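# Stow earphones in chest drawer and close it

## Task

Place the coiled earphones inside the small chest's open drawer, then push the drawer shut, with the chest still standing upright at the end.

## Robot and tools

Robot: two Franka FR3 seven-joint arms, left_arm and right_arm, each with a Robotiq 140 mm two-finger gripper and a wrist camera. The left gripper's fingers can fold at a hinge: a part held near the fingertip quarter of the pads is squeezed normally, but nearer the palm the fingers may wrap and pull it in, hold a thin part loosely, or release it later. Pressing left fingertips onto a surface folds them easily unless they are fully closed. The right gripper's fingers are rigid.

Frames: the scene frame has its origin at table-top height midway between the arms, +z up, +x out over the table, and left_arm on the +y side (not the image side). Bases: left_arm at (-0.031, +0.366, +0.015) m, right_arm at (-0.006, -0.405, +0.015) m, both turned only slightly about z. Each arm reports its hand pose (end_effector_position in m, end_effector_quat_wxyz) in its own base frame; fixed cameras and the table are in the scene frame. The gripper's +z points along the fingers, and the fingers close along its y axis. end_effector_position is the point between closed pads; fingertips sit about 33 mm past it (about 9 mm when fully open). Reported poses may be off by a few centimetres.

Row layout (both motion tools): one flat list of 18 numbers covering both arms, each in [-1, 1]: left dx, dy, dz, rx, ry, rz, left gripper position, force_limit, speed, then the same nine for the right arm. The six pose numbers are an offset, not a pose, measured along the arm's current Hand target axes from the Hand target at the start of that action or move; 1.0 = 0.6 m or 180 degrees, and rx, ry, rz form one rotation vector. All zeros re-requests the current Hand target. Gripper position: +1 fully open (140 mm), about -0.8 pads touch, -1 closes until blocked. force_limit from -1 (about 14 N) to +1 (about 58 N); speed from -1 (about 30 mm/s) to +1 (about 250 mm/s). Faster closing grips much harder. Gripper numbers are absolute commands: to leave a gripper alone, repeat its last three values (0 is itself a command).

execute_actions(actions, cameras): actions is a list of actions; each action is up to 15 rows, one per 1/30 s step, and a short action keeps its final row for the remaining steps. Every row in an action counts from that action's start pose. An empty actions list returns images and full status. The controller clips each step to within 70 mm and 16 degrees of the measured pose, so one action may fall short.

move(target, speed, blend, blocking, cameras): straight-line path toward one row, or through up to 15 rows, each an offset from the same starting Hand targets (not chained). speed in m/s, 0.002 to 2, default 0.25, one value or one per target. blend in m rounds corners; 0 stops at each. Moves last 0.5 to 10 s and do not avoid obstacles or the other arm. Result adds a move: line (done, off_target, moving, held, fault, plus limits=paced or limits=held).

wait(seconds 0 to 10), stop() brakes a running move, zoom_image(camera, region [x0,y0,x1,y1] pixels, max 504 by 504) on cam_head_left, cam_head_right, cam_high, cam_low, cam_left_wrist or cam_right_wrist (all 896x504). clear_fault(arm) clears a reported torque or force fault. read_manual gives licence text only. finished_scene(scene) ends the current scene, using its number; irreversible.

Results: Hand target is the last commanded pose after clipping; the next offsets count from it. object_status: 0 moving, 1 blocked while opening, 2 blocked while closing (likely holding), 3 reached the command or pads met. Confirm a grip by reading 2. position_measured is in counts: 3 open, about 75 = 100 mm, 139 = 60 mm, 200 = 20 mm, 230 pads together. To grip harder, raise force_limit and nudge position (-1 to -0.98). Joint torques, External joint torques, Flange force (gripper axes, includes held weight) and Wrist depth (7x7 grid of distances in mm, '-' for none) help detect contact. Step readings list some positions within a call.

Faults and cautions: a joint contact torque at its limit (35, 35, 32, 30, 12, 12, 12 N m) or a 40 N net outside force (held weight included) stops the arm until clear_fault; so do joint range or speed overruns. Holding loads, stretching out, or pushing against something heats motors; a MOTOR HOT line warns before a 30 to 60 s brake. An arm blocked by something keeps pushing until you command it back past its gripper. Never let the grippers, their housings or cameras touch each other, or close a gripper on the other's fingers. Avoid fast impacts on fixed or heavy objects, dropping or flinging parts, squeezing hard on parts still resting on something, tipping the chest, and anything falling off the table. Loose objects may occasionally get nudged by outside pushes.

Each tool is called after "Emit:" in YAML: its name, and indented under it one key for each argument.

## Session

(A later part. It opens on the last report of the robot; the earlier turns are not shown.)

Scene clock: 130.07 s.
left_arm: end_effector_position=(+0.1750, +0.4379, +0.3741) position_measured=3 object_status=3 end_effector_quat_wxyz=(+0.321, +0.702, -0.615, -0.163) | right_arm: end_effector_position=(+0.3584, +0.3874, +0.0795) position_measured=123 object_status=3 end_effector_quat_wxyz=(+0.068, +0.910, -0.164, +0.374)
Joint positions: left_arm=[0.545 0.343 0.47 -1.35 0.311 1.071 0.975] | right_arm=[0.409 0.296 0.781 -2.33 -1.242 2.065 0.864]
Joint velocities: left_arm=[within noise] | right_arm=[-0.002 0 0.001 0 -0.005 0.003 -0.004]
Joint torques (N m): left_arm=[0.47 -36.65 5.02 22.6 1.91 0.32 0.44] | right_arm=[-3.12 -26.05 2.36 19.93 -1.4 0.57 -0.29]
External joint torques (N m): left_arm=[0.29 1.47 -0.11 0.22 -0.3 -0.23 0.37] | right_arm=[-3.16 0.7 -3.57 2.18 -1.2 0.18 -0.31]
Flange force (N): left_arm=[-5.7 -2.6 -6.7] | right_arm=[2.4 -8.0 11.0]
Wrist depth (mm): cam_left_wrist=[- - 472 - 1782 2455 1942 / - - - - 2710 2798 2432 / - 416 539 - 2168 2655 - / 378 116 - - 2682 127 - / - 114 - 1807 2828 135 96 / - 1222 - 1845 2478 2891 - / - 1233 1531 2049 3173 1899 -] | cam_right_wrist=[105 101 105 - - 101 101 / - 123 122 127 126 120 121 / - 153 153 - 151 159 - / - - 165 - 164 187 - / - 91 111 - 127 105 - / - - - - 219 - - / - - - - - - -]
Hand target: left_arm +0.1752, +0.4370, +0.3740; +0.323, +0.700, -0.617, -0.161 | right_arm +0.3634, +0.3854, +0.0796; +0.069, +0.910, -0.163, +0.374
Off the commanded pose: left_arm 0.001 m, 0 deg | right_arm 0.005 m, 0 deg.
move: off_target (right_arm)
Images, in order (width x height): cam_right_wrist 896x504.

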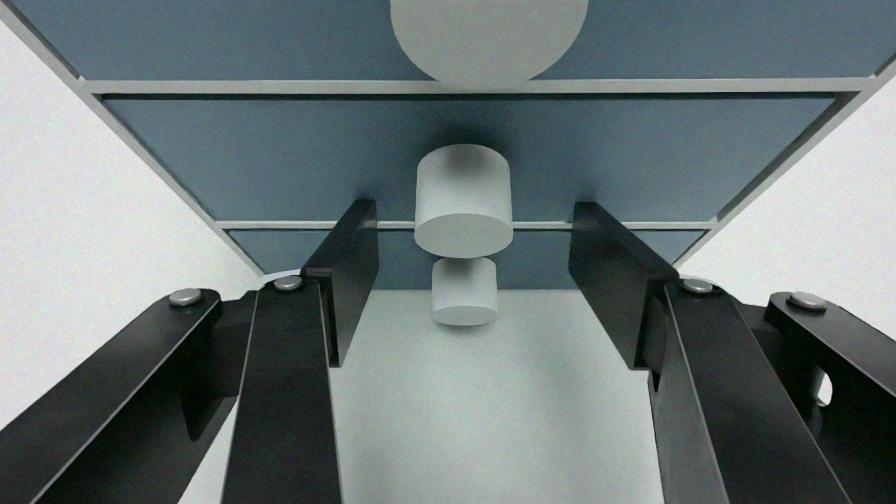

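Emit:
move:
  target:
    - [0,0,0,0,0,0,1,1,1,-0.0943,0,-0.0943,0,0,0,0.05,-1,0]
    - [0,0,0,0,0,0,1,1,1,-0.05,0,-0.17,0,0,0,0.05,-1,0]
  speed: [0.1,0.25]
  blend: 0.02
  cameras: ["all"]

Emit:
zoom_image:
  camera: "cam_right_wrist"
  region: [220, 0, 720, 280]

Scene clock: 133.33 s.
left_arm: end_effector_position=(+0.1750, +0.4379, +0.3741) position_measured=3 object_status=3 end_effector_quat_wxyz=(+0.321, +0.702, -0.615, -0.163) | right_arm: end_effector_position=(+0.2760, +0.4203, +0.1307) position_measured=123 object_status=3 end_effector_quat_wxyz=(+0.065, +0.910, -0.164, +0.374)
Joint positions: left_arm=[0.545 0.343 0.47 -1.35 0.311 1.071 0.975] | right_arm=[0.497 0.186 0.901 -2.305 -1.017 1.956 0.826]
Joint velocities: left_arm=[within noise] | right_arm=[0 0 -0.001 0 -0.001 0 -0.006]
Joint torques (N m): left_arm=[0.48 -36.66 5.02 22.58 1.92 0.32 0.43] | right_arm=[-1.23 -22.8 4.08 20.69 0.02 0.25 -0.2]
External joint torques (N m): left_arm=[0.4 1.33 -0.02 0.22 -0.29 -0.25 0.36] | right_arm=[-1.25 -0.26 -0.1 1.03 0.35 -0.2 -0.23]
Flange force (N): left_arm=[-5.5 -2.3 -6.4] | right_arm=[3.0 -1.0 -1.6]
Wrist depth (mm): cam_left_wrist=[374 424 - - 2409 2682 2323 / 372 - - - 2551 2710 - / 368 - - - 2409 2682 - / 373 116 - - 2655 135 122 / - 123 - - 2344 145 96 / - 1183 1377 1712 2455 2655 101 / - 1288 1341 1872 2187 2205 -] | cam_right_wrist=[- - 211 216 210 205 - / - - - 251 241 - - / - - 296 298 - - - / - - - - 141 - - / - 91 110 - 128 105 90 / - - - - - - - / - - - - 260 - -]
Hand target: left_arm +0.1752, +0.4370, +0.3740; +0.323, +0.700, -0.617, -0.161 | right_arm +0.2762, +0.4179, +0.1309; +0.069, +0.910, -0.163, +0.374
Off the commanded pose: left_arm 0.001 m, 0 deg | right_arm 0.002 m, 0 deg.
move: done

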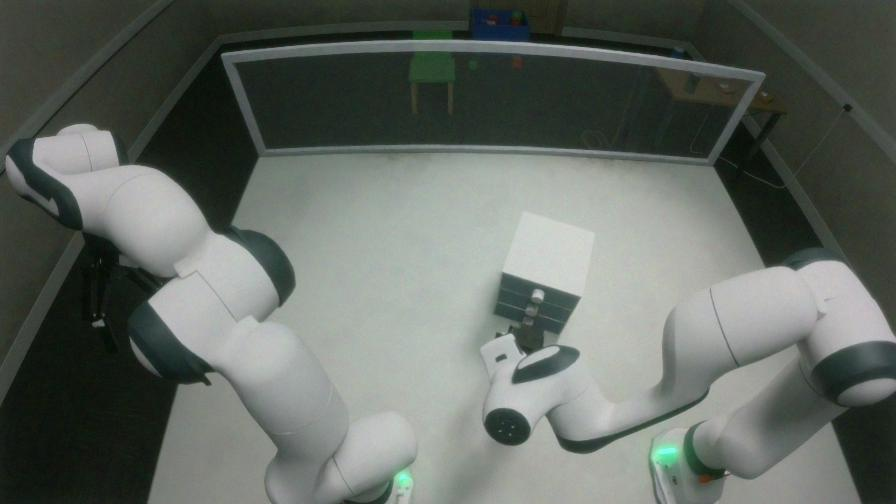

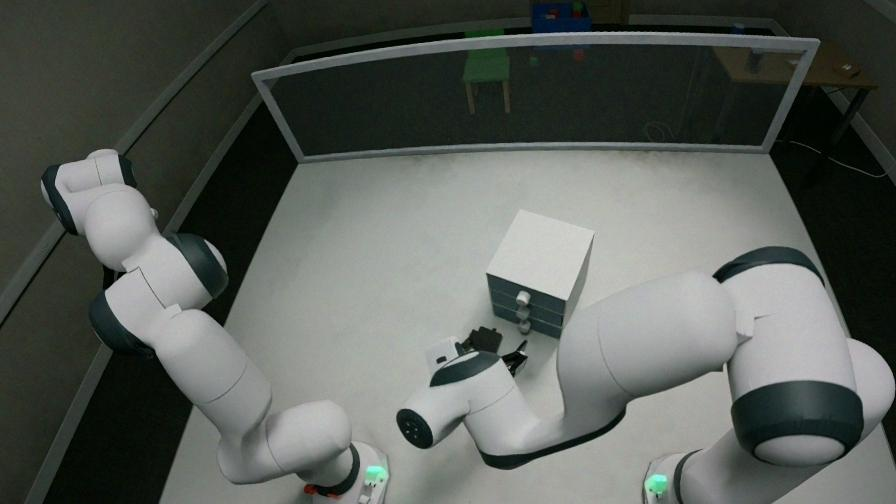

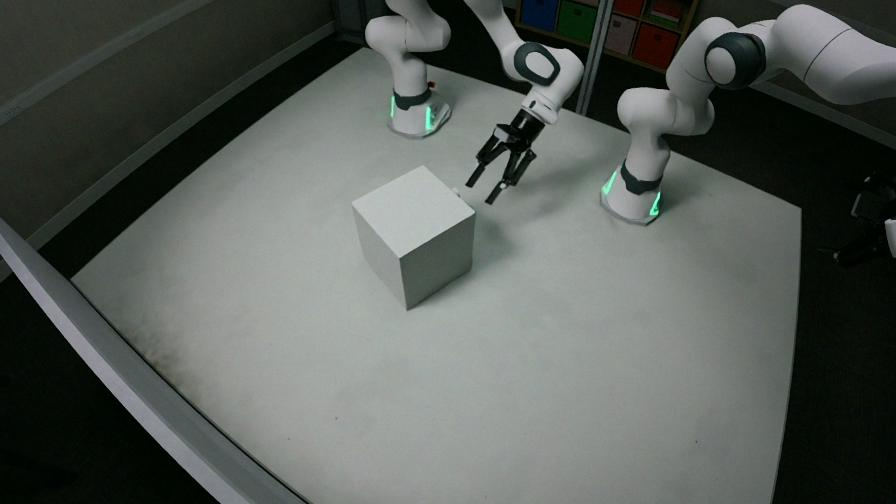

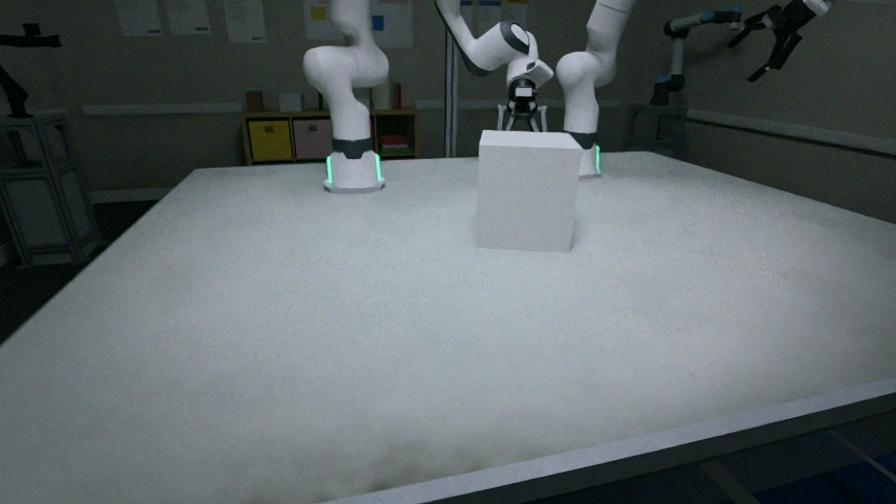

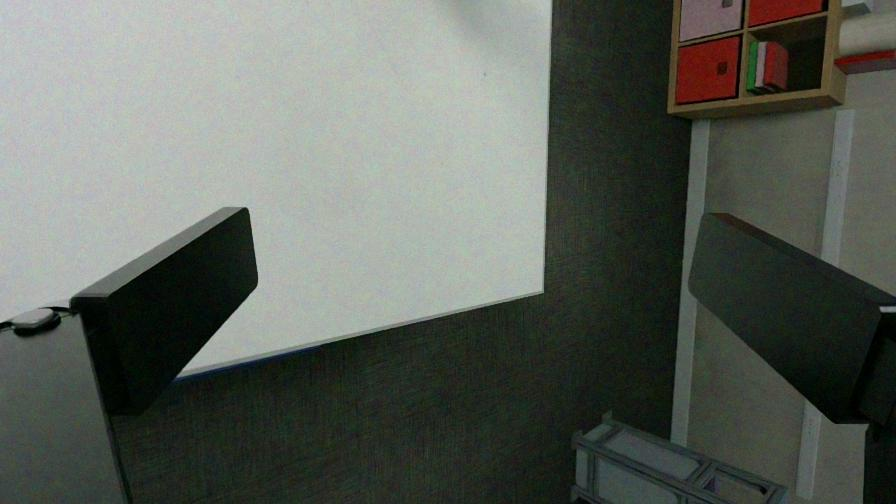

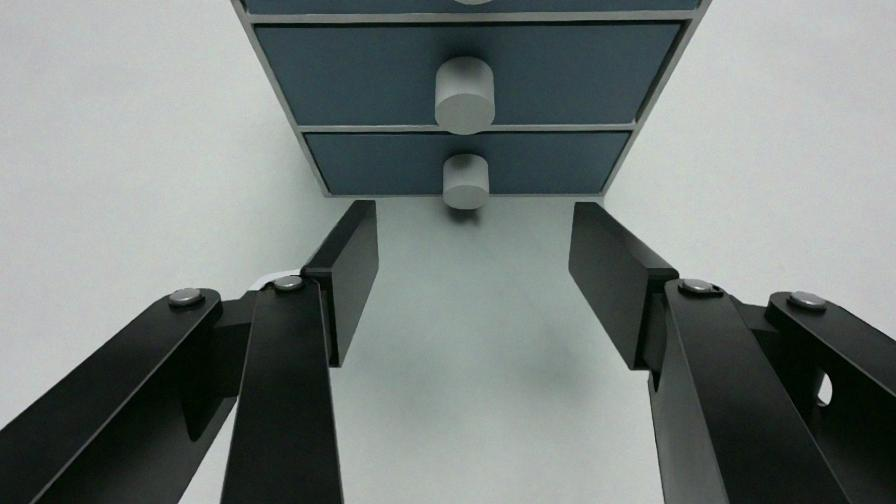

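Scaled by 1.008.

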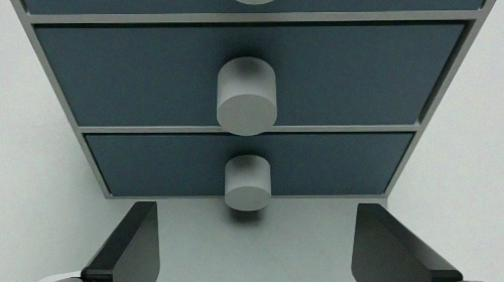

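Emit:
finished_scene:
  scene: 2

The scene is finished: the task was done.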